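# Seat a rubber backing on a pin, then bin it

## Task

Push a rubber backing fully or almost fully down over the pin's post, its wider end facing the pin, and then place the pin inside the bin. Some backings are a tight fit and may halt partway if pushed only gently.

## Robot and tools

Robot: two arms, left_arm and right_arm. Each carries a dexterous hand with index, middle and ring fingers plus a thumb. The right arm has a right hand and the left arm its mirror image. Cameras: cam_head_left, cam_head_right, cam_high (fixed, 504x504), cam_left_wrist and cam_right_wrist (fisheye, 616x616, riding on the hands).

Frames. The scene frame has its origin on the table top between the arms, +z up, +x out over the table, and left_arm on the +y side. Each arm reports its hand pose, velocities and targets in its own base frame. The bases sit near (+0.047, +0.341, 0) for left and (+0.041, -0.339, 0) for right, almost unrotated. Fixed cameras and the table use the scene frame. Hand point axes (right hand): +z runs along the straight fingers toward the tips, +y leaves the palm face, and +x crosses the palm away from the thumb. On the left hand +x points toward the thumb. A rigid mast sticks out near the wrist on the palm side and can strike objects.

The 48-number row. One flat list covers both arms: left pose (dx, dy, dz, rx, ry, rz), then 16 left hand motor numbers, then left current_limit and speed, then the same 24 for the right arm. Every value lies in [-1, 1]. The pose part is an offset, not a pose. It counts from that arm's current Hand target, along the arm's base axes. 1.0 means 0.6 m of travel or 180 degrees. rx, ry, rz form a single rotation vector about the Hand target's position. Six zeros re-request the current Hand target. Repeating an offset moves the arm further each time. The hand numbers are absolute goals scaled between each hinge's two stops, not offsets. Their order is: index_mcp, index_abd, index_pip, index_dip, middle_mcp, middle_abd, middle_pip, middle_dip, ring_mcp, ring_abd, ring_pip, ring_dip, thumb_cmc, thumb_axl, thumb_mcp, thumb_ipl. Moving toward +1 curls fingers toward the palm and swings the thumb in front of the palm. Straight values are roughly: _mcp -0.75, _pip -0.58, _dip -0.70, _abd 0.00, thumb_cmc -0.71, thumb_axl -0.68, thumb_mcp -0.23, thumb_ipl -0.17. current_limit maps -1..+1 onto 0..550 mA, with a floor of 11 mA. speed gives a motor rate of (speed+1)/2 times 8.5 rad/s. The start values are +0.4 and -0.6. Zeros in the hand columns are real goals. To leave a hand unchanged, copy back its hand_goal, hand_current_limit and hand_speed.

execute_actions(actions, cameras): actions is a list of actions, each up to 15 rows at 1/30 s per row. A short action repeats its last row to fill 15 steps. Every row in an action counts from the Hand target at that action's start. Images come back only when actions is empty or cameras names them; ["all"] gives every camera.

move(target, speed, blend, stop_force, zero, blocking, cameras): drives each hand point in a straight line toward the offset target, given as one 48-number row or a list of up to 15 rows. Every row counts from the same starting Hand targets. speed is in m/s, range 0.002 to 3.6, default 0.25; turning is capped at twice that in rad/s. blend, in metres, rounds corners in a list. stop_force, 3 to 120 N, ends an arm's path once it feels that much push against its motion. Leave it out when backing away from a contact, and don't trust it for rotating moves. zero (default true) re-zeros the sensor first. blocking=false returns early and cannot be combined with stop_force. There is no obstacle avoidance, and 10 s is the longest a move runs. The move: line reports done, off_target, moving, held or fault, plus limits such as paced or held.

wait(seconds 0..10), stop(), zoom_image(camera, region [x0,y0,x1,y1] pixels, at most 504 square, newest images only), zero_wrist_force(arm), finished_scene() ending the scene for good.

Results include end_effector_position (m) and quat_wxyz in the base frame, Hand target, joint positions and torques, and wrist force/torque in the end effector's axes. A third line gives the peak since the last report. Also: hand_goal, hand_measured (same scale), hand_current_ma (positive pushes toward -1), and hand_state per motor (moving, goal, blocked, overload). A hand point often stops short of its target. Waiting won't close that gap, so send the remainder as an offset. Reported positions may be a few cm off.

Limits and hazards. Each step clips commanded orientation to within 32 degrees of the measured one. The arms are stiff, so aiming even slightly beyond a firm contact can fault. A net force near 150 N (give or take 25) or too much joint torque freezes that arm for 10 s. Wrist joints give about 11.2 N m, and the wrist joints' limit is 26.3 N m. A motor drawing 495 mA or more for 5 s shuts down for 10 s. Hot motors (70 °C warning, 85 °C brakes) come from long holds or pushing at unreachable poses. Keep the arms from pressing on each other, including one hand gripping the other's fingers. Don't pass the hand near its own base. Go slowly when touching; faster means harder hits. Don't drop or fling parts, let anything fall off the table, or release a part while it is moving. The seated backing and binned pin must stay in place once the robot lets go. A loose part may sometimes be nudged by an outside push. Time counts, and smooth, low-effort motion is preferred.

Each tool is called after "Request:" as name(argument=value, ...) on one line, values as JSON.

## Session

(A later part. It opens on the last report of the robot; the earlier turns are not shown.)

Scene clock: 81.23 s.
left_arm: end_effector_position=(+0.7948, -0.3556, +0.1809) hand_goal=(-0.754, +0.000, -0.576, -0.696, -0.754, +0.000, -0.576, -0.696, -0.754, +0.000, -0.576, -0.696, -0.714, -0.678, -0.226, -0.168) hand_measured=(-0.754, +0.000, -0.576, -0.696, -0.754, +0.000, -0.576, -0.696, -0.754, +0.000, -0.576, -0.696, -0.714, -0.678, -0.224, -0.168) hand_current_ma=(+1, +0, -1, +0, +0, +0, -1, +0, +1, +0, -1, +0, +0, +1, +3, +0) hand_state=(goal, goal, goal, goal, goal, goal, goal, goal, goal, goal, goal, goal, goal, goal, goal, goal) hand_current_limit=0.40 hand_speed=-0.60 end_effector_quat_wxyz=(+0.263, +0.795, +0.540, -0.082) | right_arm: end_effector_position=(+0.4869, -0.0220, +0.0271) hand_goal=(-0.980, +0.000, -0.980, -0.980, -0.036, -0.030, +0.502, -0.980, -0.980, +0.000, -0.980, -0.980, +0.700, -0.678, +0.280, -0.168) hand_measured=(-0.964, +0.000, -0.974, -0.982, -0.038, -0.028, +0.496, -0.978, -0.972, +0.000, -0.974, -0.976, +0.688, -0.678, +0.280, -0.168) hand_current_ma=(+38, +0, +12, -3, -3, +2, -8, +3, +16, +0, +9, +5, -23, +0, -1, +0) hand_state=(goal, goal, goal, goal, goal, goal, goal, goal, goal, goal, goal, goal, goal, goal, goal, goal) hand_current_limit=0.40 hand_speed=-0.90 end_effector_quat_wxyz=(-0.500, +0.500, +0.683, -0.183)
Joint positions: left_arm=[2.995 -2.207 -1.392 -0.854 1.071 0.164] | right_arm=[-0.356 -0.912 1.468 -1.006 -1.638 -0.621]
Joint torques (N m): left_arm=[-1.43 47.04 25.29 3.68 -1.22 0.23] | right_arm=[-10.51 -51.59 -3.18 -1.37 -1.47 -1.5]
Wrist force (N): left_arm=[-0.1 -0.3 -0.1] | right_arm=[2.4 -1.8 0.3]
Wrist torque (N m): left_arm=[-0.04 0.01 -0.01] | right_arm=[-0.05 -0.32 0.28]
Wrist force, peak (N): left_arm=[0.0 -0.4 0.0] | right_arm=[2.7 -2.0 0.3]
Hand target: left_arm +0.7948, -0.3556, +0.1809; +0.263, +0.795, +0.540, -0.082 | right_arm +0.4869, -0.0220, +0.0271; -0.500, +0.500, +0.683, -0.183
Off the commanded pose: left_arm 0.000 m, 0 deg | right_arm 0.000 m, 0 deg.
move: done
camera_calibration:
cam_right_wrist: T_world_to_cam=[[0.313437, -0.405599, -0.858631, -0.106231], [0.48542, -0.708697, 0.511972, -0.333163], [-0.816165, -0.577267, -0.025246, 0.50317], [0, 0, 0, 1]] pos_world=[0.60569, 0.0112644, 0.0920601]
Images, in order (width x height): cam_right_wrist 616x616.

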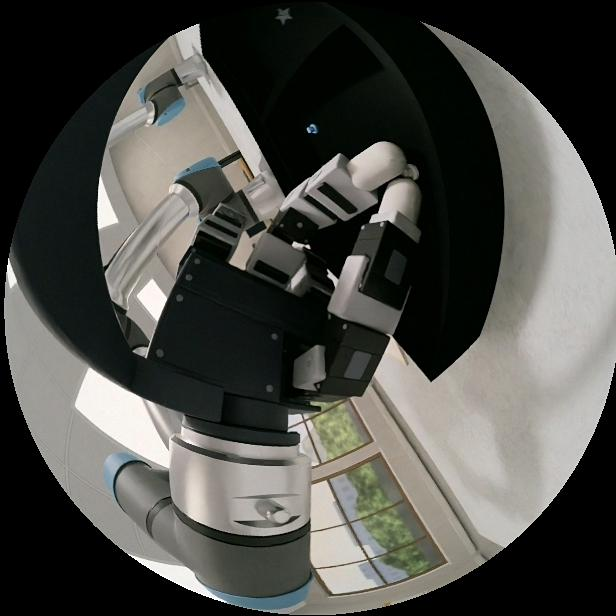

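Request:
move(target=[[0,0,0,0,0,0,-0.754,0,-0.576,-0.696,-0.754,0,-0.576,-0.696,-0.754,0,-0.576,-0.696,-0.714,-0.678,-0.226,-0.168,0.4,-0.6,0,0,0,0,0,0,-0.98,0,-0.98,-0.98,-0.036,0.1,0.502,-0.98,-0.98,0,-0.98,-0.98,0.69,-0.678,0.281,-0.168,0.4,-0.85],[0,0,0,0,0,0,-0.754,0,-0.576,-0.696,-0.754,0,-0.576,-0.696,-0.754,0,-0.576,-0.696,-0.714,-0.678,-0.226,-0.168,0.4,-0.6,0.0067,0.0025,-0.0012,0,0,0,-0.98,0,-0.98,-0.98,-0.036,0.1,0.502,-0.98,-0.98,0,-0.98,-0.98,0.69,-0.678,0.281,-0.168,0.4,-0.85]], speed=0.02, cameras=["cam_right_wrist"])

Request:
zoom_image(camera="cam_right_wrist", region=[360, 120, 440, 200])

Scene clock: 84.90 s.
left_arm: end_effector_position=(+0.7948, -0.3556, +0.1809) hand_goal=(-0.754, +0.000, -0.576, -0.696, -0.754, +0.000, -0.576, -0.696, -0.754, +0.000, -0.576, -0.696, -0.714, -0.678, -0.226, -0.168) hand_measured=(-0.754, +0.000, -0.576, -0.696, -0.754, +0.000, -0.576, -0.696, -0.754, +0.000, -0.576, -0.696, -0.714, -0.678, -0.224, -0.168) hand_current_ma=(+1, +0, -1, +0, +0, +0, -1, +0, +1, +0, -1, +0, +0, +1, +3, +0) hand_state=(goal, goal, goal, goal, goal, goal, goal, goal, goal, goal, goal, goal, goal, goal, goal, goal) hand_current_limit=0.40 hand_speed=-0.60 end_effector_quat_wxyz=(+0.263, +0.795, +0.540, -0.082) | right_arm: end_effector_position=(+0.4909, -0.0206, +0.0264) hand_goal=(-0.980, +0.000, -0.980, -0.980, -0.036, +0.100, +0.502, -0.980, -0.980, +0.000, -0.980, -0.980, +0.690, -0.678, +0.280, -0.168) hand_measured=(-0.964, +0.000, -0.974, -0.982, -0.038, +0.094, +0.496, -0.978, -0.972, +0.000, -0.974, -0.976, +0.686, -0.680, +0.292, -0.164) hand_current_ma=(+38, +0, +12, -3, -3, -10, -8, +3, +16, +0, +9, +5, -5, -1, +34, +11) hand_state=(goal, goal, goal, goal, goal, goal, goal, goal, goal, goal, goal, goal, goal, goal, goal, goal) hand_current_limit=0.40 hand_speed=-0.85 end_effector_quat_wxyz=(-0.500, +0.500, +0.683, -0.183)
Joint positions: left_arm=[2.995 -2.207 -1.392 -0.854 1.071 0.164] | right_arm=[-0.351 -0.904 1.455 -1.001 -1.634 -0.619]
Joint torques (N m): left_arm=[-1.79 47.4 25.36 3.76 -1.3 0.26] | right_arm=[13.95 -36.21 -30.2 2.25 1.29 1.38]
Wrist force (N): left_arm=[-0.1 -0.1 -0.1] | right_arm=[2.5 -4.1 0.0]
Wrist torque (N m): left_arm=[-0.01 0.01 -0.01] | right_arm=[-0.18 -0.35 0.22]
Wrist force, peak (N): left_arm=[-0.1 -0.4 -0.2] | right_arm=[2.5 -4.1 0.0]
Hand target: left_arm +0.7948, -0.3556, +0.1809; +0.263, +0.795, +0.540, -0.082 | right_arm +0.4909, -0.0205, +0.0263; -0.500, +0.500, +0.683, -0.183
Off the commanded pose: left_arm 0.000 m, 0 deg | right_arm 0.000 m, 0 deg.
move: done
camera_calibration:
cam_right_wrist: T_world_to_cam=[[0.313437, -0.405599, -0.858631, -0.107446], [0.48542, -0.708697, 0.511972, -0.333635], [-0.816165, -0.577267, -0.025246, 0.507201], [0, 0, 0, 1]] pos_world=[0.60959, 0.0127644, 0.0913601]
Images, in order (width x height): cam_right_wrist 616x616.

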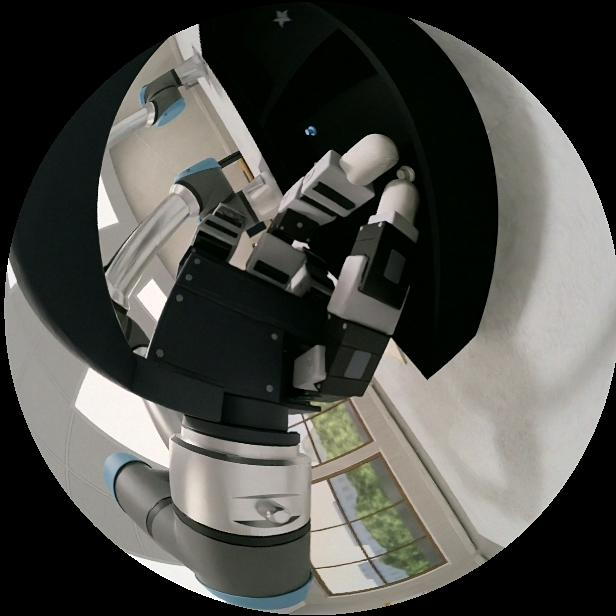

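Scaled by 6.300 from the camera's 616x616 image, which has a finer 880x880 frame.

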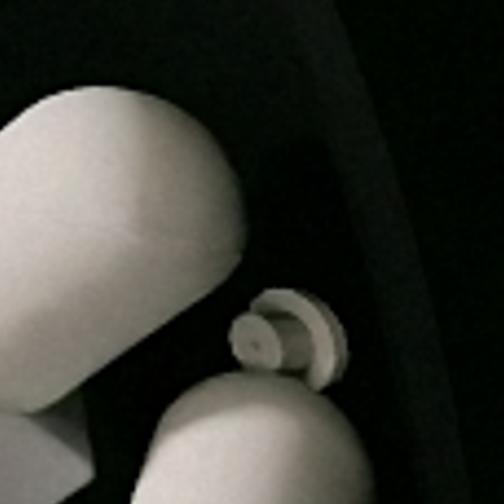

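Request:
move(target=[[0,0,0,0,0,0,-0.754,0,-0.576,-0.696,-0.754,0,-0.576,-0.696,-0.754,0,-0.576,-0.696,-0.714,-0.678,-0.226,-0.168,0.4,-0.6,0,0.0007,0.001,0,0,0,-0.98,0,-0.98,-0.98,-0.036,0.1,0.502,-0.98,-0.98,0,-0.98,-0.98,0.69,-0.678,0.281,-0.168,0.4,-0.9],[0,0,0,0,0,0,-0.754,0,-0.576,-0.696,-0.754,0,-0.576,-0.696,-0.754,0,-0.576,-0.696,-0.714,-0.678,-0.226,-0.168,0.4,-0.6,0,0.0007,0.001,0,0,0,-0.98,0,-0.98,-0.98,-0.036,0.0,0.502,-0.98,-0.98,0,-0.98,-0.98,0.70,-0.678,0.281,-0.168,0.4,-0.9]], speed=0.02, cameras=["cam_right_wrist"])

Request:
zoom_image(camera="cam_right_wrist", region=[360, 120, 440, 200])

Scene clock: 86.83 s.
left_arm: end_effector_position=(+0.7948, -0.3556, +0.1809) hand_goal=(-0.754, +0.000, -0.576, -0.696, -0.754, +0.000, -0.576, -0.696, -0.754, +0.000, -0.576, -0.696, -0.714, -0.678, -0.226, -0.168) hand_measured=(-0.754, +0.000, -0.576, -0.696, -0.754, +0.000, -0.576, -0.696, -0.754, +0.000, -0.576, -0.696, -0.714, -0.678, -0.224, -0.168) hand_current_ma=(+1, +0, -1, +0, +0, +0, -1, +0, +1, +0, -1, +0, +0, +1, +3, +0) hand_state=(goal, goal, goal, goal, goal, goal, goal, goal, goal, goal, goal, goal, goal, goal, goal, goal) hand_current_limit=0.40 hand_speed=-0.60 end_effector_quat_wxyz=(+0.263, +0.795, +0.540, -0.082) | right_arm: end_effector_position=(+0.4909, -0.0201, +0.0269) hand_goal=(-0.980, +0.000, -0.980, -0.980, -0.036, +0.000, +0.502, -0.980, -0.980, +0.000, -0.980, -0.980, +0.700, -0.678, +0.280, -0.168) hand_measured=(-0.964, +0.000, -0.974, -0.982, -0.038, +0.004, +0.498, -0.978, -0.972, +0.000, -0.974, -0.976, +0.690, -0.680, +0.282, -0.166) hand_current_ma=(+38, +0, +12, -3, -3, +6, -8, +3, +16, +0, +9, +5, -21, -2, +2, +3) hand_state=(goal, goal, goal, goal, goal, goal, goal, goal, goal, goal, goal, goal, goal, goal, goal, goal) hand_current_limit=0.40 hand_speed=-0.90 end_effector_quat_wxyz=(-0.500, +0.500, +0.683, -0.183)
Joint positions: left_arm=[2.995 -2.207 -1.392 -0.854 1.071 0.164] | right_arm=[-0.351 -0.904 1.455 -1 -1.633 -0.618]
Joint torques (N m): left_arm=[-0.7 47.57 25.27 3.78 -1.34 0.28] | right_arm=[13.05 -51.37 -29.5 2.36 0.91 1.64]
Wrist force (N): left_arm=[0.0 -0.1 -0.1] | right_arm=[2.9 -1.8 0.4]
Wrist torque (N m): left_arm=[-0.02 -0.01 0.00] | right_arm=[-0.05 -0.36 0.21]
Wrist force, peak (N): left_arm=[-0.2 -0.4 -0.2] | right_arm=[2.4 -4.3 0.0]
Hand target: left_arm +0.7948, -0.3556, +0.1809; +0.263, +0.795, +0.540, -0.082 | right_arm +0.4909, -0.0201, +0.0269; -0.500, +0.500, +0.683, -0.183
Off the commanded pose: left_arm 0.000 m, 0 deg | right_arm 0.000 m, 0 deg.
move: done
camera_calibration:
cam_right_wrist: T_world_to_cam=[[0.313437, -0.405599, -0.858631, -0.1068], [0.48542, -0.708697, 0.511972, -0.333707], [-0.816165, -0.577267, -0.025246, 0.507529], [0, 0, 0, 1]] pos_world=[0.60969, 0.0131644, 0.0919601]
Images, in order (width x height): cam_right_wrist 616x616.

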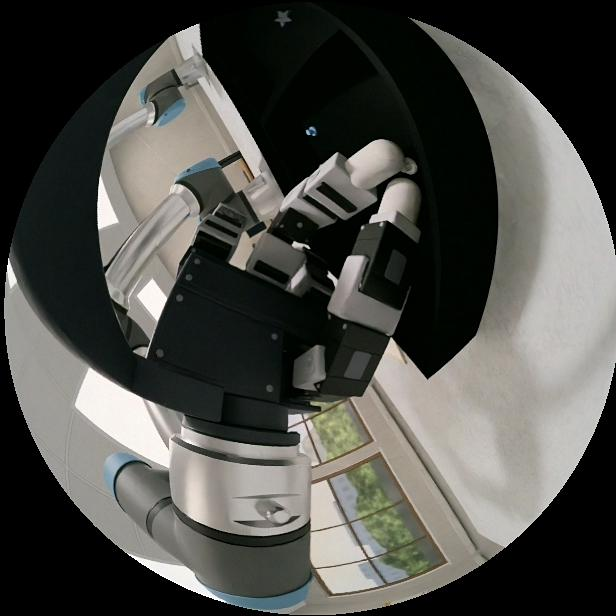

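Scaled by 6.300 from the camera's 616x616 image, which has a finer 880x880 frame.

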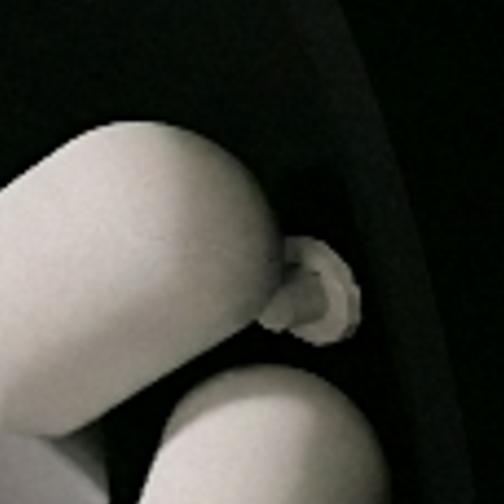

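Request:
move(target=[0,0,0,0,0,0,-0.754,0,-0.576,-0.696,-0.754,0,-0.576,-0.696,-0.754,0,-0.576,-0.696,-0.714,-0.678,-0.226,-0.168,0.4,-0.6,0,0,0,0,0,0,-0.98,0,-0.98,-0.98,-0.036,0.2,0.502,-0.98,-0.98,0,-0.98,-0.98,0.67,-0.678,0.281,-0.168,0.4,-0.85], speed=0.02, cameras=["cam_right_wrist"])

Request:
zoom_image(camera="cam_right_wrist", region=[360, 120, 440, 200])

Scene clock: 87.93 s.
left_arm: end_effector_position=(+0.7948, -0.3556, +0.1809) hand_goal=(-0.754, +0.000, -0.576, -0.696, -0.754, +0.000, -0.576, -0.696, -0.754, +0.000, -0.576, -0.696, -0.714, -0.678, -0.226, -0.168) hand_measured=(-0.754, +0.000, -0.576, -0.696, -0.754, +0.000, -0.576, -0.696, -0.754, +0.000, -0.576, -0.696, -0.714, -0.678, -0.224, -0.168) hand_current_ma=(+1, +0, -1, +0, +0, +0, -1, +0, +1, +0, -1, +0, +0, +1, +3, +0) hand_state=(goal, goal, goal, goal, goal, goal, goal, goal, goal, goal, goal, goal, goal, goal, goal, goal) hand_current_limit=0.40 hand_speed=-0.60 end_effector_quat_wxyz=(+0.263, +0.795, +0.540, -0.082) | right_arm: end_effector_position=(+0.4909, -0.0201, +0.0269) hand_goal=(-0.980, +0.000, -0.980, -0.980, -0.036, +0.200, +0.502, -0.980, -0.980, +0.000, -0.980, -0.980, +0.670, -0.678, +0.280, -0.168) hand_measured=(-0.964, +0.000, -0.974, -0.982, -0.038, +0.192, +0.498, -0.978, -0.972, +0.000, -0.974, -0.976, +0.670, -0.680, +0.282, -0.166) hand_current_ma=(+38, +0, +12, -3, -3, -11, -8, +3, +16, +0, +9, +5, -1, -2, +2, +3) hand_state=(goal, goal, goal, goal, goal, goal, goal, goal, goal, goal, goal, goal, goal, goal, goal, goal) hand_current_limit=0.40 hand_speed=-0.85 end_effector_quat_wxyz=(-0.500, +0.500, +0.683, -0.183)
Joint positions: left_arm=[2.995 -2.207 -1.392 -0.854 1.071 0.164] | right_arm=[-0.351 -0.904 1.455 -1 -1.633 -0.618]
Joint torques (N m): left_arm=[-0.81 46.99 25.91 3.84 -1.38 0.31] | right_arm=[12.86 -52.1 -31 2.07 0.72 1.48]
Wrist force (N): left_arm=[0.0 -0.2 0.0] | right_arm=[2.7 -1.6 0.5]
Wrist torque (N m): left_arm=[-0.03 0.00 0.01] | right_arm=[-0.05 -0.35 0.23]
Wrist force, peak (N): left_arm=[-0.3 -0.3 -0.1] | right_arm=[3.0 -1.9 0.4]
Hand target: left_arm +0.7948, -0.3556, +0.1809; +0.263, +0.795, +0.540, -0.082 | right_arm +0.4909, -0.0201, +0.0269; -0.500, +0.500, +0.683, -0.183
Off the commanded pose: left_arm 0.000 m, 0 deg | right_arm 0.000 m, 0 deg.
move: done
camera_calibration:
cam_right_wrist: T_world_to_cam=[[0.313437, -0.405599, -0.858631, -0.1068], [0.48542, -0.708697, 0.511972, -0.333707], [-0.816165, -0.577267, -0.025246, 0.507529], [0, 0, 0, 1]] pos_world=[0.60969, 0.0131644, 0.0919601]
Images, in order (width x height): cam_right_wrist 616x616.

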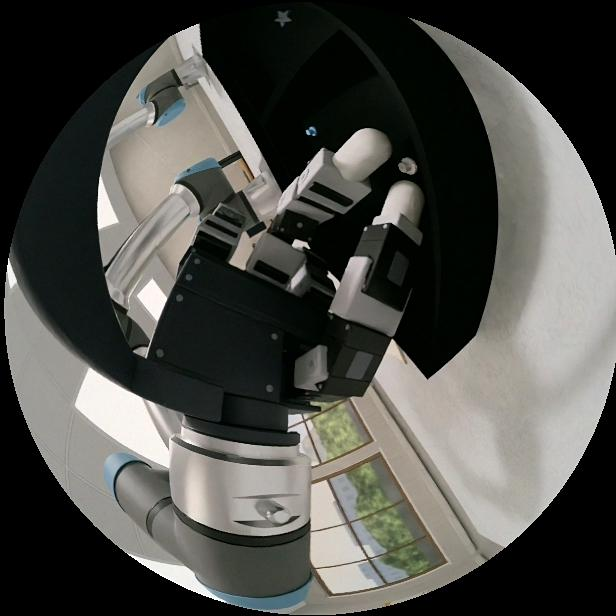

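Scaled by 6.300 from the camera's 616x616 image, which has a finer 880x880 frame.

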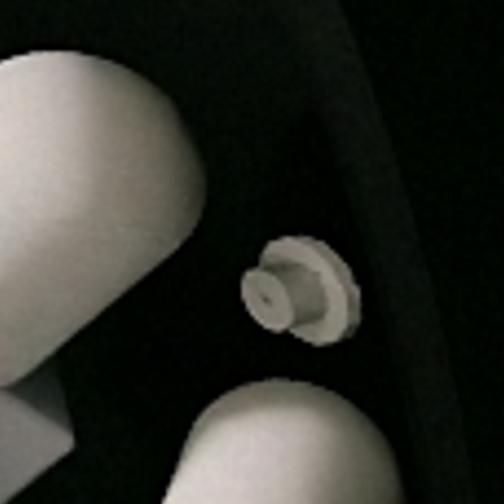

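Request:
move(target=[0,0,0,0,0,0,-0.754,0,-0.576,-0.696,-0.754,0,-0.576,-0.696,-0.754,0,-0.576,-0.696,-0.714,-0.678,-0.226,-0.168,0.4,-0.6,0.0058,0.009,0.0003,0,0,0,-0.98,0,-0.98,-0.98,-0.036,0.2,0.502,-0.98,-0.98,0,-0.98,-0.98,0.67,-0.678,0.281,-0.168,0.4,-0.85], speed=0.03, cameras=["cam_right_wrist"])

Request:
zoom_image(camera="cam_right_wrist", region=[360, 120, 440, 200])

Scene clock: 89.07 s.
left_arm: end_effector_position=(+0.7948, -0.3556, +0.1809) hand_goal=(-0.754, +0.000, -0.576, -0.696, -0.754, +0.000, -0.576, -0.696, -0.754, +0.000, -0.576, -0.696, -0.714, -0.678, -0.226, -0.168) hand_measured=(-0.754, +0.000, -0.576, -0.696, -0.754, +0.000, -0.576, -0.696, -0.754, +0.000, -0.576, -0.696, -0.714, -0.678, -0.224, -0.168) hand_current_ma=(+1, +0, -1, +0, +0, +0, -1, +0, +1, +0, -1, +0, +0, +1, +3, +0) hand_state=(goal, goal, goal, goal, goal, goal, goal, goal, goal, goal, goal, goal, goal, goal, goal, goal) hand_current_limit=0.40 hand_speed=-0.60 end_effector_quat_wxyz=(+0.263, +0.795, +0.540, -0.082) | right_arm: end_effector_position=(+0.4944, -0.0148, +0.0271) hand_goal=(-0.980, +0.000, -0.980, -0.980, -0.036, +0.200, +0.502, -0.980, -0.980, +0.000, -0.980, -0.980, +0.670, -0.678, +0.280, -0.168) hand_measured=(-0.964, +0.000, -0.974, -0.982, -0.038, +0.192, +0.498, -0.978, -0.972, +0.000, -0.974, -0.976, +0.668, -0.680, +0.282, -0.166) hand_current_ma=(+38, +0, +12, -3, -3, -11, -8, +3, +16, +0, +9, +5, -2, -2, +2, +3) hand_state=(goal, goal, goal, goal, goal, goal, goal, goal, goal, goal, goal, goal, goal, goal, goal, goal) hand_current_limit=0.40 hand_speed=-0.85 end_effector_quat_wxyz=(-0.500, +0.500, +0.683, -0.183)
Joint positions: left_arm=[2.995 -2.207 -1.392 -0.854 1.071 0.164] | right_arm=[-0.341 -0.899 1.445 -0.995 -1.625 -0.614]
Joint torques (N m): left_arm=[-0.99 47.3 25.75 3.83 -1.38 0.3] | right_arm=[13.37 -35.27 -31.81 2.41 1.17 1.82]
Wrist force (N): left_arm=[-0.1 -0.2 0.0] | right_arm=[2.6 -1.7 0.3]
Wrist torque (N m): left_arm=[-0.04 0.01 0.00] | right_arm=[-0.04 -0.34 0.22]
Wrist force, peak (N): left_arm=[-0.2 -0.3 -0.2] | right_arm=[2.8 -1.9 0.6]
Hand target: left_arm +0.7948, -0.3556, +0.1809; +0.263, +0.795, +0.540, -0.082 | right_arm +0.4944, -0.0147, +0.0271; -0.500, +0.500, +0.683, -0.183
Off the commanded pose: left_arm 0.000 m, 0 deg | right_arm 0.000 m, 0 deg.
move: done
camera_calibration:
cam_right_wrist: T_world_to_cam=[[0.313437, -0.405599, -0.858631, -0.105504], [0.48542, -0.708697, 0.511972, -0.331633], [-0.816165, -0.577267, -0.025246, 0.513426], [0, 0, 0, 1]] pos_world=[0.61309, 0.0185644, 0.0921601]
Images, in order (width x height): cam_right_wrist 616x616.

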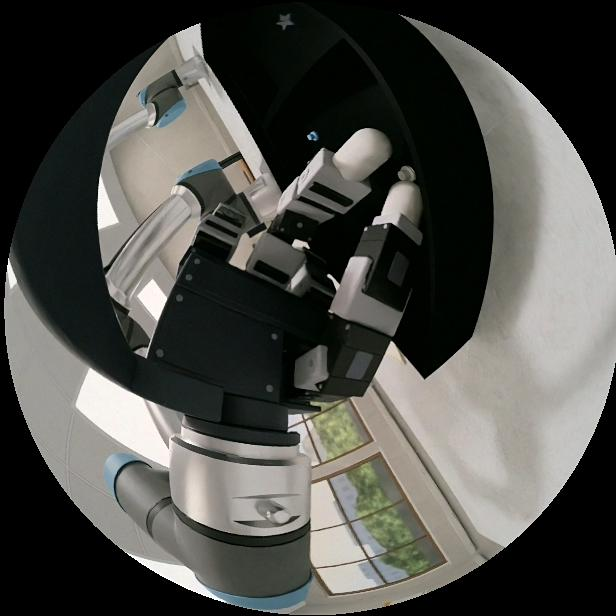

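Scaled by 6.300 from the camera's 616x616 image, which has a finer 880x880 frame.

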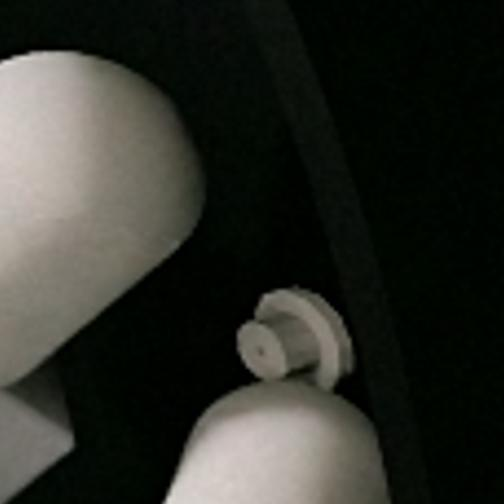

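Request:
move(target=[0,0,0,0,0,0,-0.754,0,-0.576,-0.696,-0.754,0,-0.576,-0.696,-0.754,0,-0.576,-0.696,-0.714,-0.678,-0.226,-0.168,0.4,-0.6,0,0.0007,0.0003,0,0,0,-0.98,0,-0.98,-0.98,-0.036,-0.08,0.502,-0.98,-0.98,0,-0.98,-0.98,0.71,-0.678,0.281,-0.168,0.4,-0.85], speed=0.02, cameras=["cam_right_wrist"])

Request:
zoom_image(camera="cam_right_wrist", region=[360, 120, 440, 200])

Scene clock: 90.13 s.
left_arm: end_effector_position=(+0.7948, -0.3556, +0.1809) hand_goal=(-0.754, +0.000, -0.576, -0.696, -0.754, +0.000, -0.576, -0.696, -0.754, +0.000, -0.576, -0.696, -0.714, -0.678, -0.226, -0.168) hand_measured=(-0.754, +0.000, -0.576, -0.696, -0.754, +0.000, -0.576, -0.696, -0.754, +0.000, -0.576, -0.696, -0.714, -0.678, -0.224, -0.168) hand_current_ma=(+1, +0, -1, +0, +0, +0, -1, +0, +1, +0, -1, +0, +0, +1, +3, +0) hand_state=(goal, goal, goal, goal, goal, goal, goal, goal, goal, goal, goal, goal, goal, goal, goal, goal) hand_current_limit=0.40 hand_speed=-0.60 end_effector_quat_wxyz=(+0.263, +0.795, +0.540, -0.082) | right_arm: end_effector_position=(+0.4944, -0.0143, +0.0273) hand_goal=(-0.980, +0.000, -0.980, -0.980, -0.036, -0.080, +0.502, -0.980, -0.980, +0.000, -0.980, -0.980, +0.710, -0.678, +0.280, -0.168) hand_measured=(-0.964, +0.000, -0.974, -0.982, -0.040, -0.056, +0.496, -0.980, -0.972, +0.000, -0.974, -0.976, +0.696, -0.684, +0.282, -0.166) hand_current_ma=(+38, +0, +12, -3, -6, +47, -10, -1, +16, +0, +9, +5, -30, -14, +5, +3) hand_state=(goal, goal, goal, goal, goal, blocked, goal, goal, goal, goal, goal, goal, goal, goal, goal, goal) hand_current_limit=0.40 hand_speed=-0.85 end_effector_quat_wxyz=(-0.500, +0.500, +0.683, -0.183)
Joint positions: left_arm=[2.995 -2.207 -1.392 -0.854 1.071 0.164] | right_arm=[-0.34 -0.899 1.445 -0.995 -1.624 -0.614]
Joint torques (N m): left_arm=[-0.76 46.72 25.05 3.86 -1.41 0.33] | right_arm=[13.04 -52.37 -23 2.49 1.09 1.49]
Wrist force (N): left_arm=[-0.3 -0.5 0.0] | right_arm=[2.9 -1.5 0.3]
Wrist torque (N m): left_arm=[-0.07 0.05 -0.02] | right_arm=[-0.02 -0.36 0.24]
Wrist force, peak (N): left_arm=[-0.3 -0.5 0.0] | right_arm=[2.9 -2.0 0.6]
Hand target: left_arm +0.7948, -0.3556, +0.1809; +0.263, +0.795, +0.540, -0.082 | right_arm +0.4944, -0.0143, +0.0273; -0.500, +0.500, +0.683, -0.183
Off the commanded pose: left_arm 0.000 m, 0 deg | right_arm 0.000 m, 0 deg.
move: done
camera_calibration:
cam_right_wrist: T_world_to_cam=[[0.313507, -0.40555, -0.858628, -0.105291], [0.485378, -0.708726, 0.511972, -0.331352], [-0.816163, -0.577266, -0.0253459, 0.513807], [0, 0, 0, 1]] pos_world=[0.61319, 0.0190645, 0.0922601]
Images, in order (width x height): cam_right_wrist 616x616.

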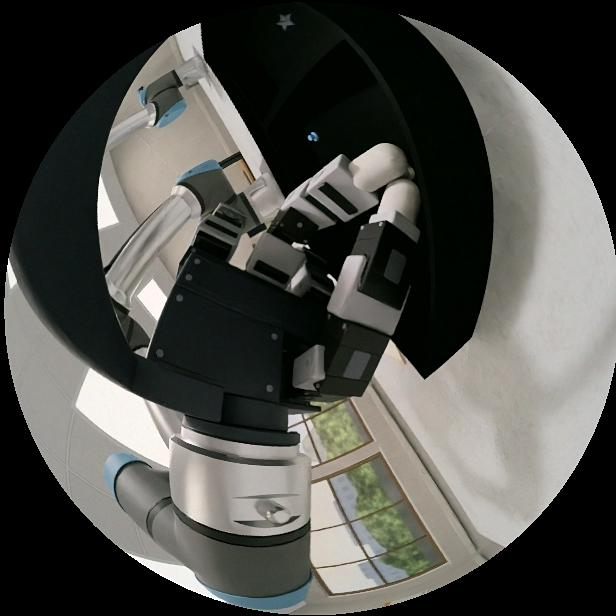

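Scaled by 6.300 from the camera's 616x616 image, which has a finer 880x880 frame.

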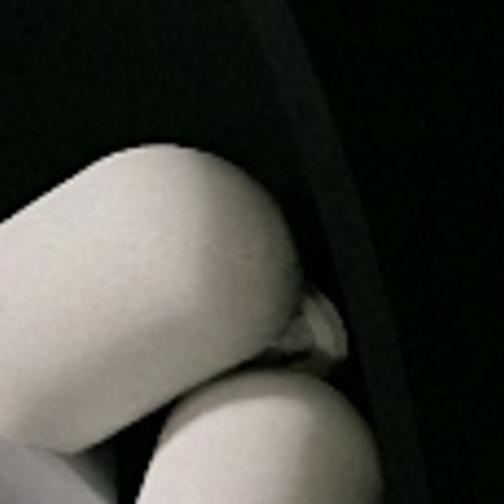

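Request:
move(target=[0,0,0,0,0,0,-0.754,0,-0.576,-0.696,-0.754,0,-0.576,-0.696,-0.754,0,-0.576,-0.696,-0.714,-0.678,-0.226,-0.168,0.4,-0.6,0,0,0,0,0,0,-0.98,0,-0.98,-0.98,-0.036,0.2,0.502,-0.98,-0.98,0,-0.98,-0.98,0.66,-0.678,0.281,-0.168,0.4,-0.85], speed=0.02, cameras=["cam_right_wrist"])

Request:
zoom_image(camera="cam_right_wrist", region=[360, 120, 440, 200])

Scene clock: 92.33 s.
left_arm: end_effector_position=(+0.7948, -0.3556, +0.1809) hand_goal=(-0.754, +0.000, -0.576, -0.696, -0.754, +0.000, -0.576, -0.696, -0.754, +0.000, -0.576, -0.696, -0.714, -0.678, -0.226, -0.168) hand_measured=(-0.754, +0.000, -0.576, -0.696, -0.754, +0.000, -0.576, -0.696, -0.754, +0.000, -0.576, -0.696, -0.714, -0.678, -0.224, -0.168) hand_current_ma=(+1, +0, -1, +0, +0, +0, -1, +0, +1, +0, -1, +0, +0, +1, +3, +0) hand_state=(goal, goal, goal, goal, goal, goal, goal, goal, goal, goal, goal, goal, goal, goal, goal, goal) hand_current_limit=0.40 hand_speed=-0.60 end_effector_quat_wxyz=(+0.263, +0.795, +0.540, -0.082) | right_arm: end_effector_position=(+0.4944, -0.0143, +0.0273) hand_goal=(-0.980, +0.000, -0.980, -0.980, -0.036, +0.200, +0.502, -0.980, -0.980, +0.000, -0.980, -0.980, +0.660, -0.678, +0.280, -0.168) hand_measured=(-0.964, +0.000, -0.974, -0.982, -0.038, +0.192, +0.496, -0.980, -0.972, +0.000, -0.974, -0.976, +0.664, -0.680, +0.282, -0.166) hand_current_ma=(+38, +0, +12, -3, -4, -11, -9, -1, +16, +0, +9, +5, +5, -2, +2, +3) hand_state=(goal, goal, goal, goal, goal, goal, goal, goal, goal, goal, goal, goal, goal, goal, goal, goal) hand_current_limit=0.40 hand_speed=-0.85 end_effector_quat_wxyz=(-0.500, +0.500, +0.683, -0.183)
Joint positions: left_arm=[2.995 -2.207 -1.392 -0.854 1.071 0.164] | right_arm=[-0.34 -0.899 1.445 -0.995 -1.624 -0.614]
Joint torques (N m): left_arm=[-0.21 47.3 25.4 3.82 -1.45 0.35] | right_arm=[11.93 -51.5 -5.1 2.07 0.81 1.65]
Wrist force (N): left_arm=[-0.2 -0.3 0.0] | right_arm=[3.0 -2.0 0.2]
Wrist torque (N m): left_arm=[-0.03 0.02 -0.01] | right_arm=[-0.07 -0.37 0.23]
Wrist force, peak (N): left_arm=[-0.2 -0.3 -0.1] | right_arm=[3.0 -2.0 0.2]
Hand target: left_arm +0.7948, -0.3556, +0.1809; +0.263, +0.795, +0.540, -0.082 | right_arm +0.4944, -0.0143, +0.0273; -0.500, +0.500, +0.683, -0.183
Off the commanded pose: left_arm 0.000 m, 0 deg | right_arm 0.000 m, 0 deg.
move: done
camera_calibration:
cam_right_wrist: T_world_to_cam=[[0.313437, -0.405599, -0.858631, -0.105161], [0.48542, -0.708697, 0.511972, -0.33143], [-0.816165, -0.577267, -0.025246, 0.513801], [0, 0, 0, 1]] pos_world=[0.61319, 0.0190644, 0.0923601]
Images, in order (width x height): cam_right_wrist 616x616.

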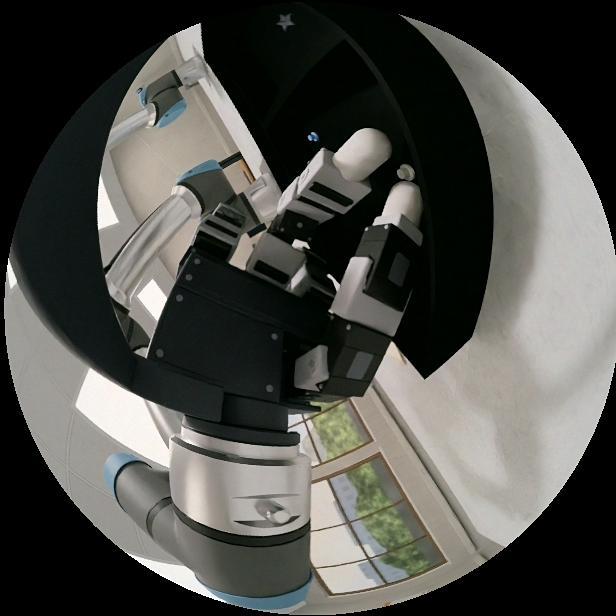

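Scaled by 6.300 from the camera's 616x616 image, which has a finer 880x880 frame.

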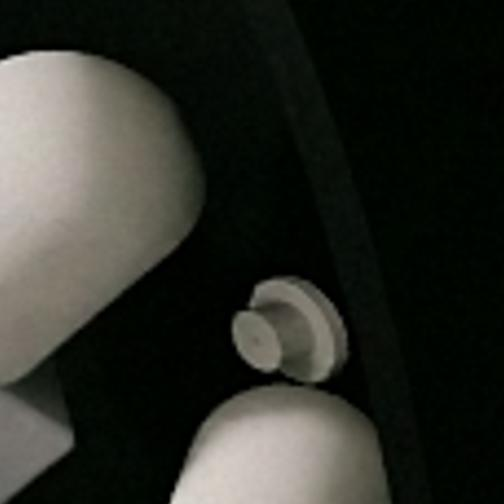

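Request:
zoom_image(camera="cam_right_wrist", region=[320, 110, 440, 230])

Scaled by 4.200 from the camera's 616x616 image, which has a finer 880x880 frame.

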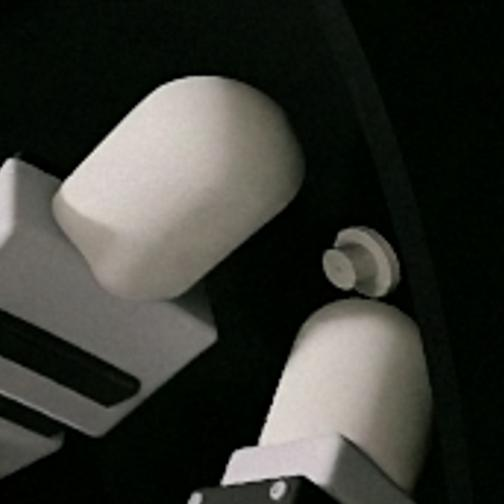

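Request:
execute_actions(actions=[], cameras=["cam_left_wrist","cam_head_left","cam_head_right","cam_high"])

Request:
zoom_image(camera="cam_left_wrist", region=[400, 90, 540, 230])

Request:
zoom_image(camera="cam_head_left", region=[290, 150, 430, 290])

Scene clock: 95.83 s.
left_arm: end_effector_position=(+0.7948, -0.3556, +0.1809) hand_goal=(-0.754, +0.000, -0.576, -0.696, -0.754, +0.000, -0.576, -0.696, -0.754, +0.000, -0.576, -0.696, -0.714, -0.678, -0.226, -0.168) hand_measured=(-0.754, +0.000, -0.576, -0.696, -0.754, +0.000, -0.576, -0.696, -0.754, +0.000, -0.576, -0.696, -0.714, -0.678, -0.224, -0.168) hand_current_ma=(+1, +0, -1, +0, +0, +0, -1, +0, +1, +0, -1, +0, +0, +1, +3, +0) hand_state=(goal, goal, goal, goal, goal, goal, goal, goal, goal, goal, goal, goal, goal, goal, goal, goal) hand_current_limit=0.40 hand_speed=-0.60 end_effector_quat_wxyz=(+0.263, +0.795, +0.540, -0.082) | right_arm: end_effector_position=(+0.4944, -0.0143, +0.0273) hand_goal=(-0.980, +0.000, -0.980, -0.980, -0.036, +0.200, +0.502, -0.980, -0.980, +0.000, -0.980, -0.980, +0.660, -0.678, +0.280, -0.168) hand_measured=(-0.964, +0.000, -0.974, -0.982, -0.038, +0.192, +0.496, -0.980, -0.972, +0.000, -0.974, -0.976, +0.664, -0.680, +0.282, -0.166) hand_current_ma=(+38, +0, +12, -3, -4, -11, -9, -1, +16, +0, +9, +5, +5, -2, +2, +3) hand_state=(goal, goal, goal, goal, goal, goal, goal, goal, goal, goal, goal, goal, goal, goal, goal, goal) hand_current_limit=0.40 hand_speed=-0.85 end_effector_quat_wxyz=(-0.500, +0.500, +0.683, -0.183)
Joint positions: left_arm=[2.995 -2.207 -1.392 -0.854 1.071 0.164] | right_arm=[-0.34 -0.899 1.445 -0.995 -1.624 -0.614]
Joint velocities: within noise
Joint torques (N m): left_arm=[-0.95 46.86 25.96 3.92 -1.23 0.4] | right_arm=[10.99 -49.34 -4.95 0.55 -0.42 1.37]
Motor temperatures (°C): left_arm=[27 27 35 42 42 40] | right_arm=[38 34 37 39 41 41]
Wrist force (N): left_arm=[-0.1 -0.4 0.0] | right_arm=[3.1 -1.6 0.3]
Wrist torque (N m): left_arm=[-0.05 0.01 0.00] | right_arm=[-0.03 -0.38 0.24]
Wrist force, peak (N): left_arm=[-0.1 -0.5 -0.2] | right_arm=[3.0 -2.0 0.3]
Hand target: left_arm +0.7948, -0.3556, +0.1809; +0.263, +0.795, +0.540, -0.082 | right_arm +0.4944, -0.0143, +0.0273; -0.500, +0.500, +0.683, -0.183
Off the commanded pose: left_arm 0.000 m, 0 deg | right_arm 0.000 m, 0 deg.
Images, in order (width x height): cam_head_left 504x504, cam_head_right 504x504, cam_high 504x504, cam_left_wrist 616x616.

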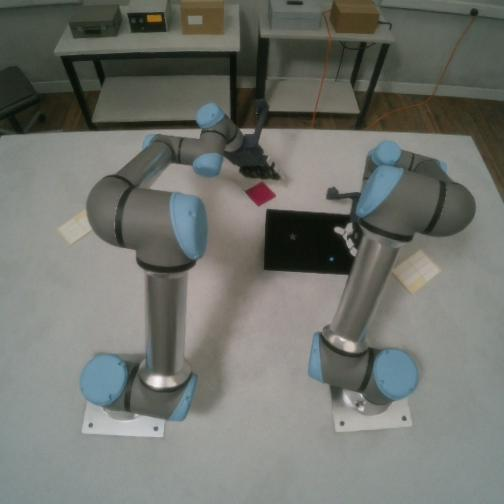

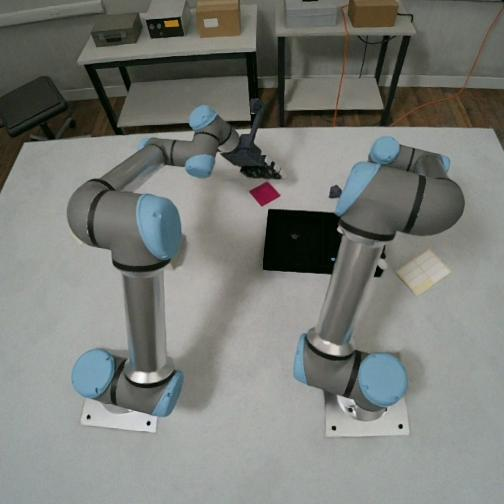

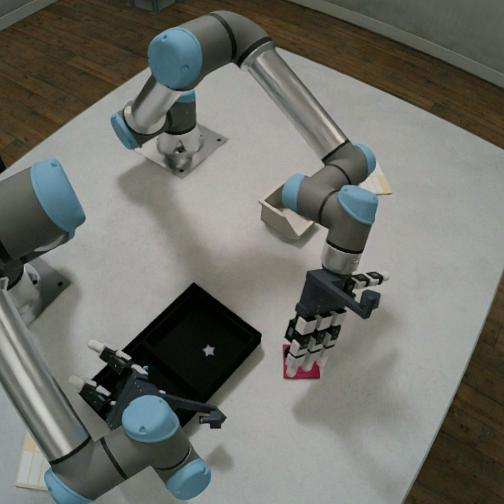

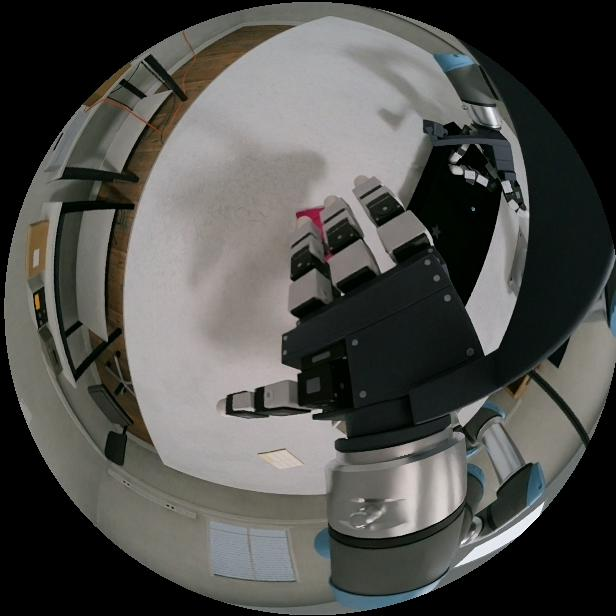

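Scaled by 3.600 from the camera's 616x616 image, which has a finer 880x880 frame.

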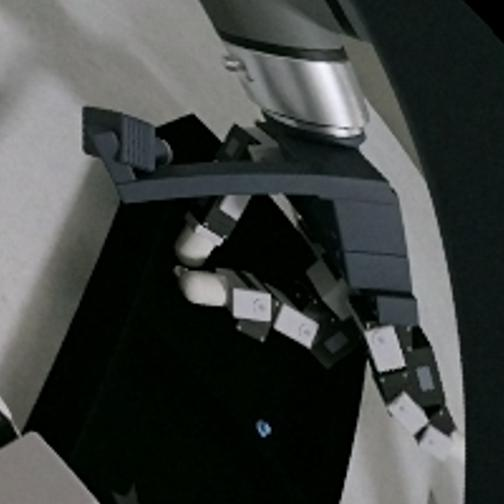

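Scaled by 3.600 from the camera's 504x504 image, which has a finer 720x720 frame.

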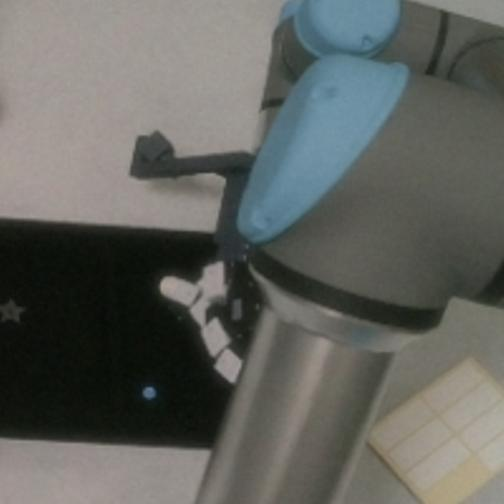

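Request:
zoom_image(camera="cam_left_wrist", region=[440, 140, 480, 180])

Scaled by 12.600 from the camera's 616x616 image, which has a finer 880x880 frame.

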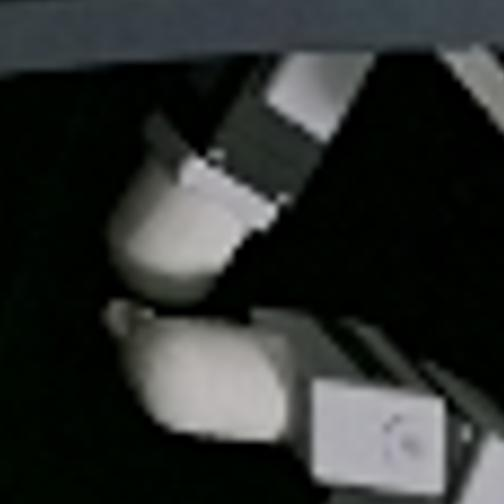

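Request:
move(target=[0,0,0,0,0,0,-0.754,0,-0.576,-0.696,-0.754,0,-0.576,-0.696,-0.754,0,-0.576,-0.696,-0.714,-0.678,-0.226,-0.168,0.4,-0.6,0.0075,0,0.0003,0,0,0,-0.98,0,-0.98,-0.98,-0.036,0.2,0.502,-0.98,-0.98,0,-0.98,-0.98,0.66,-0.678,0.281,-0.168,0.4,-0.85], speed=0.02, cameras=["cam_right_wrist","cam_left_wrist"])

Request:
zoom_image(camera="cam_right_wrist", region=[360, 120, 440, 200])

Request:
zoom_image(camera="cam_left_wrist", region=[440, 140, 480, 180])

Scene clock: 97.37 s.
left_arm: end_effector_position=(+0.7948, -0.3556, +0.1809) hand_goal=(-0.754, +0.000, -0.576, -0.696, -0.754, +0.000, -0.576, -0.696, -0.754, +0.000, -0.576, -0.696, -0.714, -0.678, -0.226, -0.168) hand_measured=(-0.754, +0.000, -0.576, -0.696, -0.754, +0.000, -0.576, -0.696, -0.754, +0.000, -0.576, -0.696, -0.714, -0.678, -0.224, -0.168) hand_current_ma=(+1, +0, -1, +0, +0, +0, -1, +0, +1, +0, -1, +0, +0, +1, +3, +0) hand_state=(goal, goal, goal, goal, goal, goal, goal, goal, goal, goal, goal, goal, goal, goal, goal, goal) hand_current_limit=0.40 hand_speed=-0.60 end_effector_quat_wxyz=(+0.263, +0.795, +0.540, -0.082) | right_arm: end_effector_position=(+0.4989, -0.0143, +0.0275) hand_goal=(-0.980, +0.000, -0.980, -0.980, -0.036, +0.200, +0.502, -0.980, -0.980, +0.000, -0.980, -0.980, +0.660, -0.678, +0.280, -0.168) hand_measured=(-0.964, +0.000, -0.974, -0.982, -0.038, +0.192, +0.496, -0.980, -0.972, +0.000, -0.974, -0.976, +0.660, -0.680, +0.282, -0.166) hand_current_ma=(+38, +0, +12, -3, -4, -11, -9, -1, +16, +0, +9, +5, +1, -1, +3, +3) hand_state=(goal, goal, goal, goal, goal, goal, goal, goal, goal, goal, goal, goal, goal, goal, goal, goal) hand_current_limit=0.40 hand_speed=-0.85 end_effector_quat_wxyz=(-0.500, +0.500, +0.683, -0.183)
Joint positions: left_arm=[2.995 -2.207 -1.392 -0.854 1.071 0.164] | right_arm=[-0.338 -0.89 1.428 -0.987 -1.622 -0.613]
Joint torques (N m): left_arm=[-1.09 47.77 25.34 3.97 -1.41 0.43] | right_arm=[13.09 -37.34 -30.76 2.46 1.08 1.53]
Wrist force (N): left_arm=[0.1 -0.5 -0.1] | right_arm=[2.7 -1.9 0.5]
Wrist torque (N m): left_arm=[-0.06 -0.01 0.01] | right_arm=[-0.05 -0.34 0.22]
Wrist force, peak (N): left_arm=[0.1 -0.5 -0.1] | right_arm=[3.1 -2.2 0.6]
Hand target: left_arm +0.7948, -0.3556, +0.1809; +0.263, +0.795, +0.540, -0.082 | right_arm +0.4989, -0.0143, +0.0275; -0.500, +0.500, +0.683, -0.183
Off the commanded pose: left_arm 0.000 m, 0 deg | right_arm 0.000 m, 0 deg.
move: done
camera_calibration:
cam_right_wrist: T_world_to_cam=[[0.313437, -0.405599, -0.858631, -0.106454], [0.48542, -0.708697, 0.511972, -0.333617], [-0.816165, -0.577267, -0.025246, 0.517395], [0, 0, 0, 1]] pos_world=[0.61759, 0.0190644, 0.0924601]
Images, in order (width x height): cam_left_wrist 616x616, cam_right_wrist 616x616.

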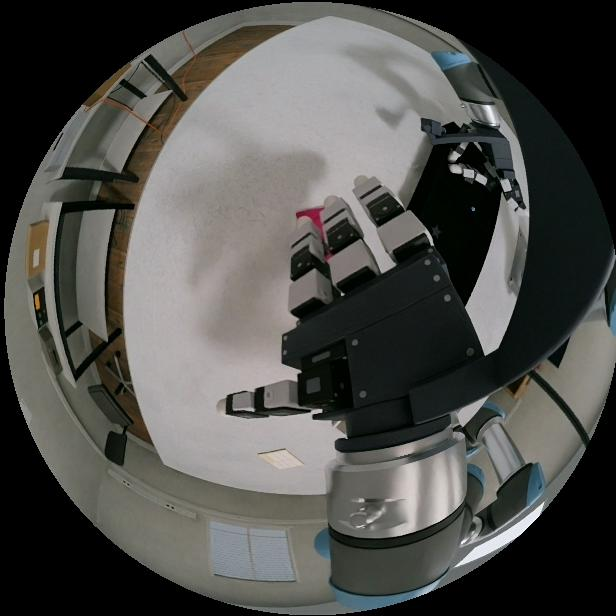

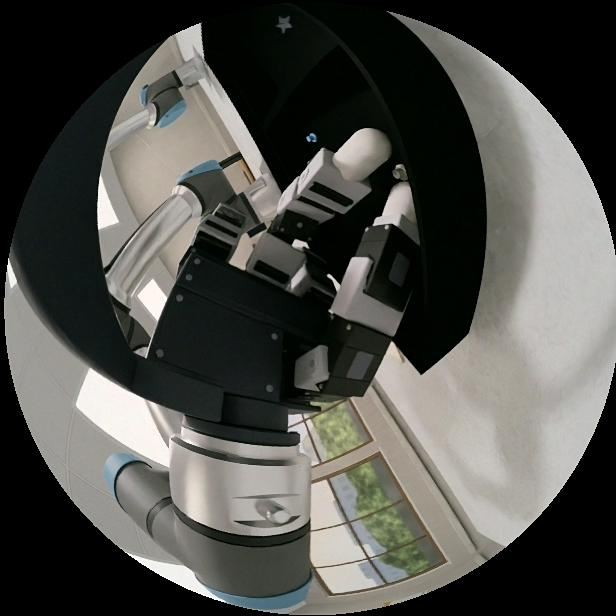

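Scaled by 6.300 from the camera's 616x616 image, which has a finer 880x880 frame.

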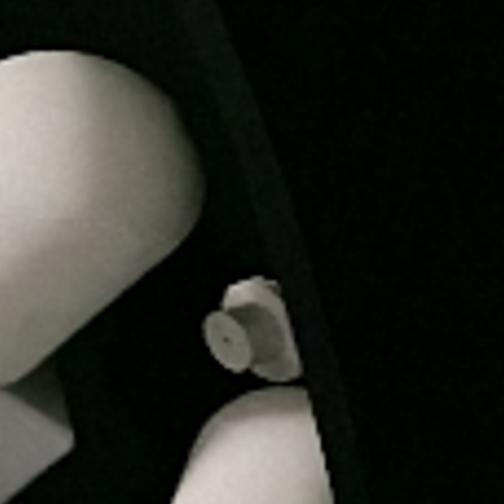

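Scaled by 12.600 from the camera's 616x616 image, which has a finer 880x880 frame.

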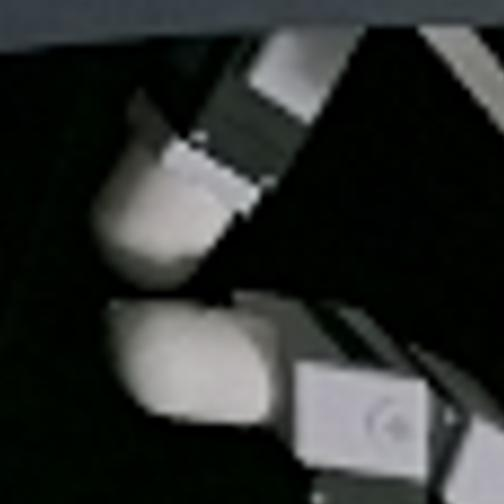

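Request:
move(target=[0,0,0,0,0,0,-0.754,0,-0.576,-0.696,-0.754,0,-0.576,-0.696,-0.754,0,-0.576,-0.696,-0.714,-0.678,-0.226,-0.168,0.4,-0.6,0,0,0,0,0,0,-0.98,0,-0.98,-0.98,-0.036,0.0,0.502,-0.98,-0.98,0,-0.98,-0.98,0.70,-0.678,0.281,-0.168,0.4,-0.9], speed=0.02, cameras=["cam_right_wrist","cam_left_wrist"])

Request:
zoom_image(camera="cam_right_wrist", region=[360, 120, 440, 200])

Request:
zoom_image(camera="cam_left_wrist", region=[440, 140, 480, 180])

Scene clock: 98.50 s.
left_arm: end_effector_position=(+0.7948, -0.3556, +0.1809) hand_goal=(-0.754, +0.000, -0.576, -0.696, -0.754, +0.000, -0.576, -0.696, -0.754, +0.000, -0.576, -0.696, -0.714, -0.678, -0.226, -0.168) hand_measured=(-0.754, +0.000, -0.576, -0.696, -0.754, +0.000, -0.576, -0.696, -0.754, +0.000, -0.576, -0.696, -0.714, -0.678, -0.224, -0.168) hand_current_ma=(+1, +0, -1, +0, +0, +0, -1, +0, +1, +0, -1, +0, +0, +1, +3, +0) hand_state=(goal, goal, goal, goal, goal, goal, goal, goal, goal, goal, goal, goal, goal, goal, goal, goal) hand_current_limit=0.40 hand_speed=-0.60 end_effector_quat_wxyz=(+0.263, +0.795, +0.540, -0.082) | right_arm: end_effector_position=(+0.4989, -0.0143, +0.0275) hand_goal=(-0.980, +0.000, -0.980, -0.980, -0.036, +0.000, +0.502, -0.980, -0.980, +0.000, -0.980, -0.980, +0.700, -0.678, +0.280, -0.168) hand_measured=(-0.964, +0.000, -0.974, -0.982, -0.038, +0.002, +0.496, -0.980, -0.972, +0.000, -0.974, -0.976, +0.690, -0.680, +0.282, -0.166) hand_current_ma=(+38, +0, +12, -3, -4, +2, -9, -1, +16, +0, +9, +5, -22, -1, +2, +3) hand_state=(goal, goal, goal, goal, goal, goal, goal, goal, goal, goal, goal, goal, goal, goal, goal, goal) hand_current_limit=0.40 hand_speed=-0.90 end_effector_quat_wxyz=(-0.500, +0.500, +0.683, -0.183)
Joint positions: left_arm=[2.995 -2.207 -1.392 -0.854 1.071 0.164] | right_arm=[-0.338 -0.89 1.428 -0.987 -1.622 -0.613]
Joint torques (N m): left_arm=[-1.09 46.65 25.9 3.84 -1.37 0.36] | right_arm=[12.11 -37.69 -30.18 2.34 0.96 1.68]
Wrist force (N): left_arm=[-0.2 -0.3 -0.1] | right_arm=[2.7 -1.6 0.3]
Wrist torque (N m): left_arm=[-0.04 0.02 -0.01] | right_arm=[-0.02 -0.35 0.23]
Wrist force, peak (N): left_arm=[-0.4 -0.3 -0.1] | right_arm=[2.8 -2.1 0.3]
Hand target: left_arm +0.7948, -0.3556, +0.1809; +0.263, +0.795, +0.540, -0.082 | right_arm +0.4989, -0.0143, +0.0275; -0.500, +0.500, +0.683, -0.183
Off the commanded pose: left_arm 0.000 m, 0 deg | right_arm 0.000 m, 0 deg.
move: done
camera_calibration:
cam_right_wrist: T_world_to_cam=[[0.313437, -0.405599, -0.858631, -0.106485], [0.48542, -0.708697, 0.511972, -0.333665], [-0.816165, -0.577267, -0.025246, 0.517476], [0, 0, 0, 1]] pos_world=[0.61769, 0.0190644, 0.0924601]
Images, in order (width x height): cam_left_wrist 616x616, cam_right_wrist 616x616.

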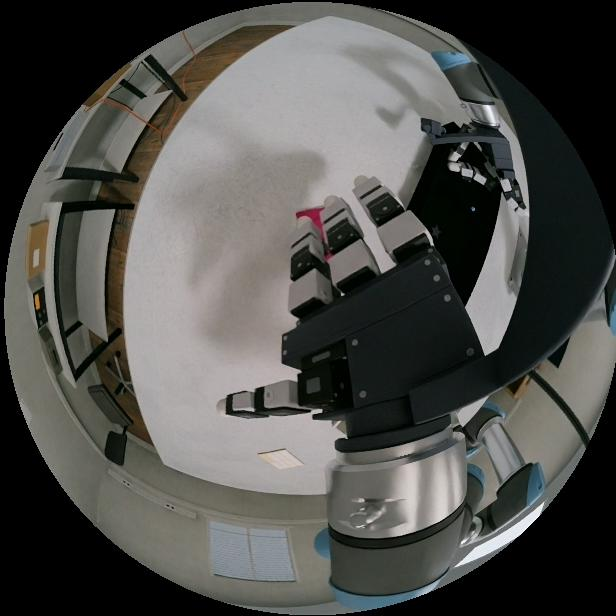

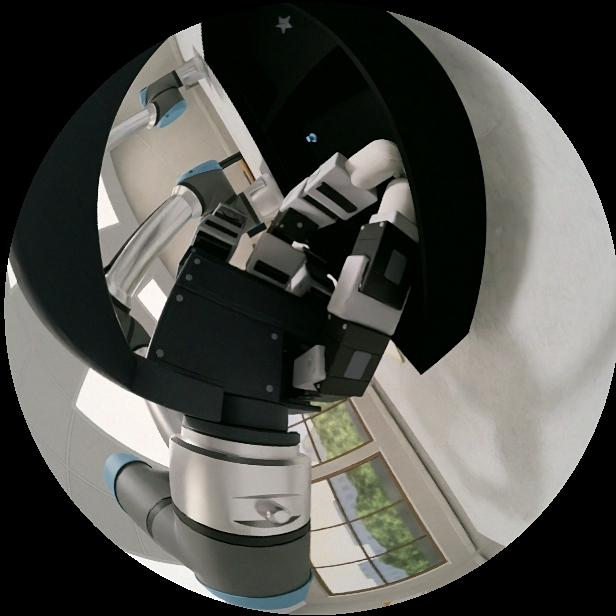

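Scaled by 6.300 from the camera's 616x616 image, which has a finer 880x880 frame.

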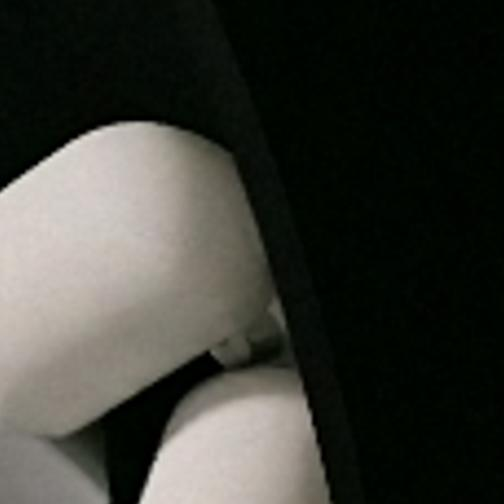

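Scaled by 12.600 from the camera's 616x616 image, which has a finer 880x880 frame.

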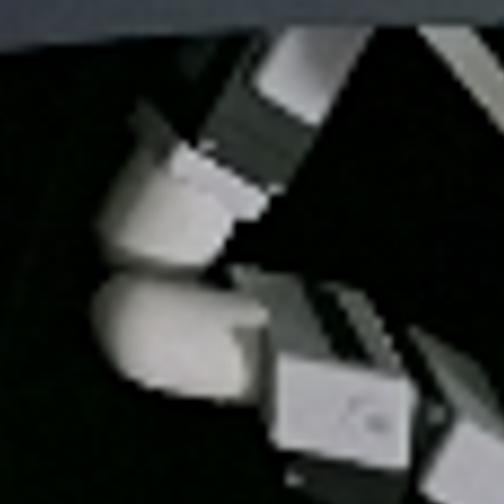

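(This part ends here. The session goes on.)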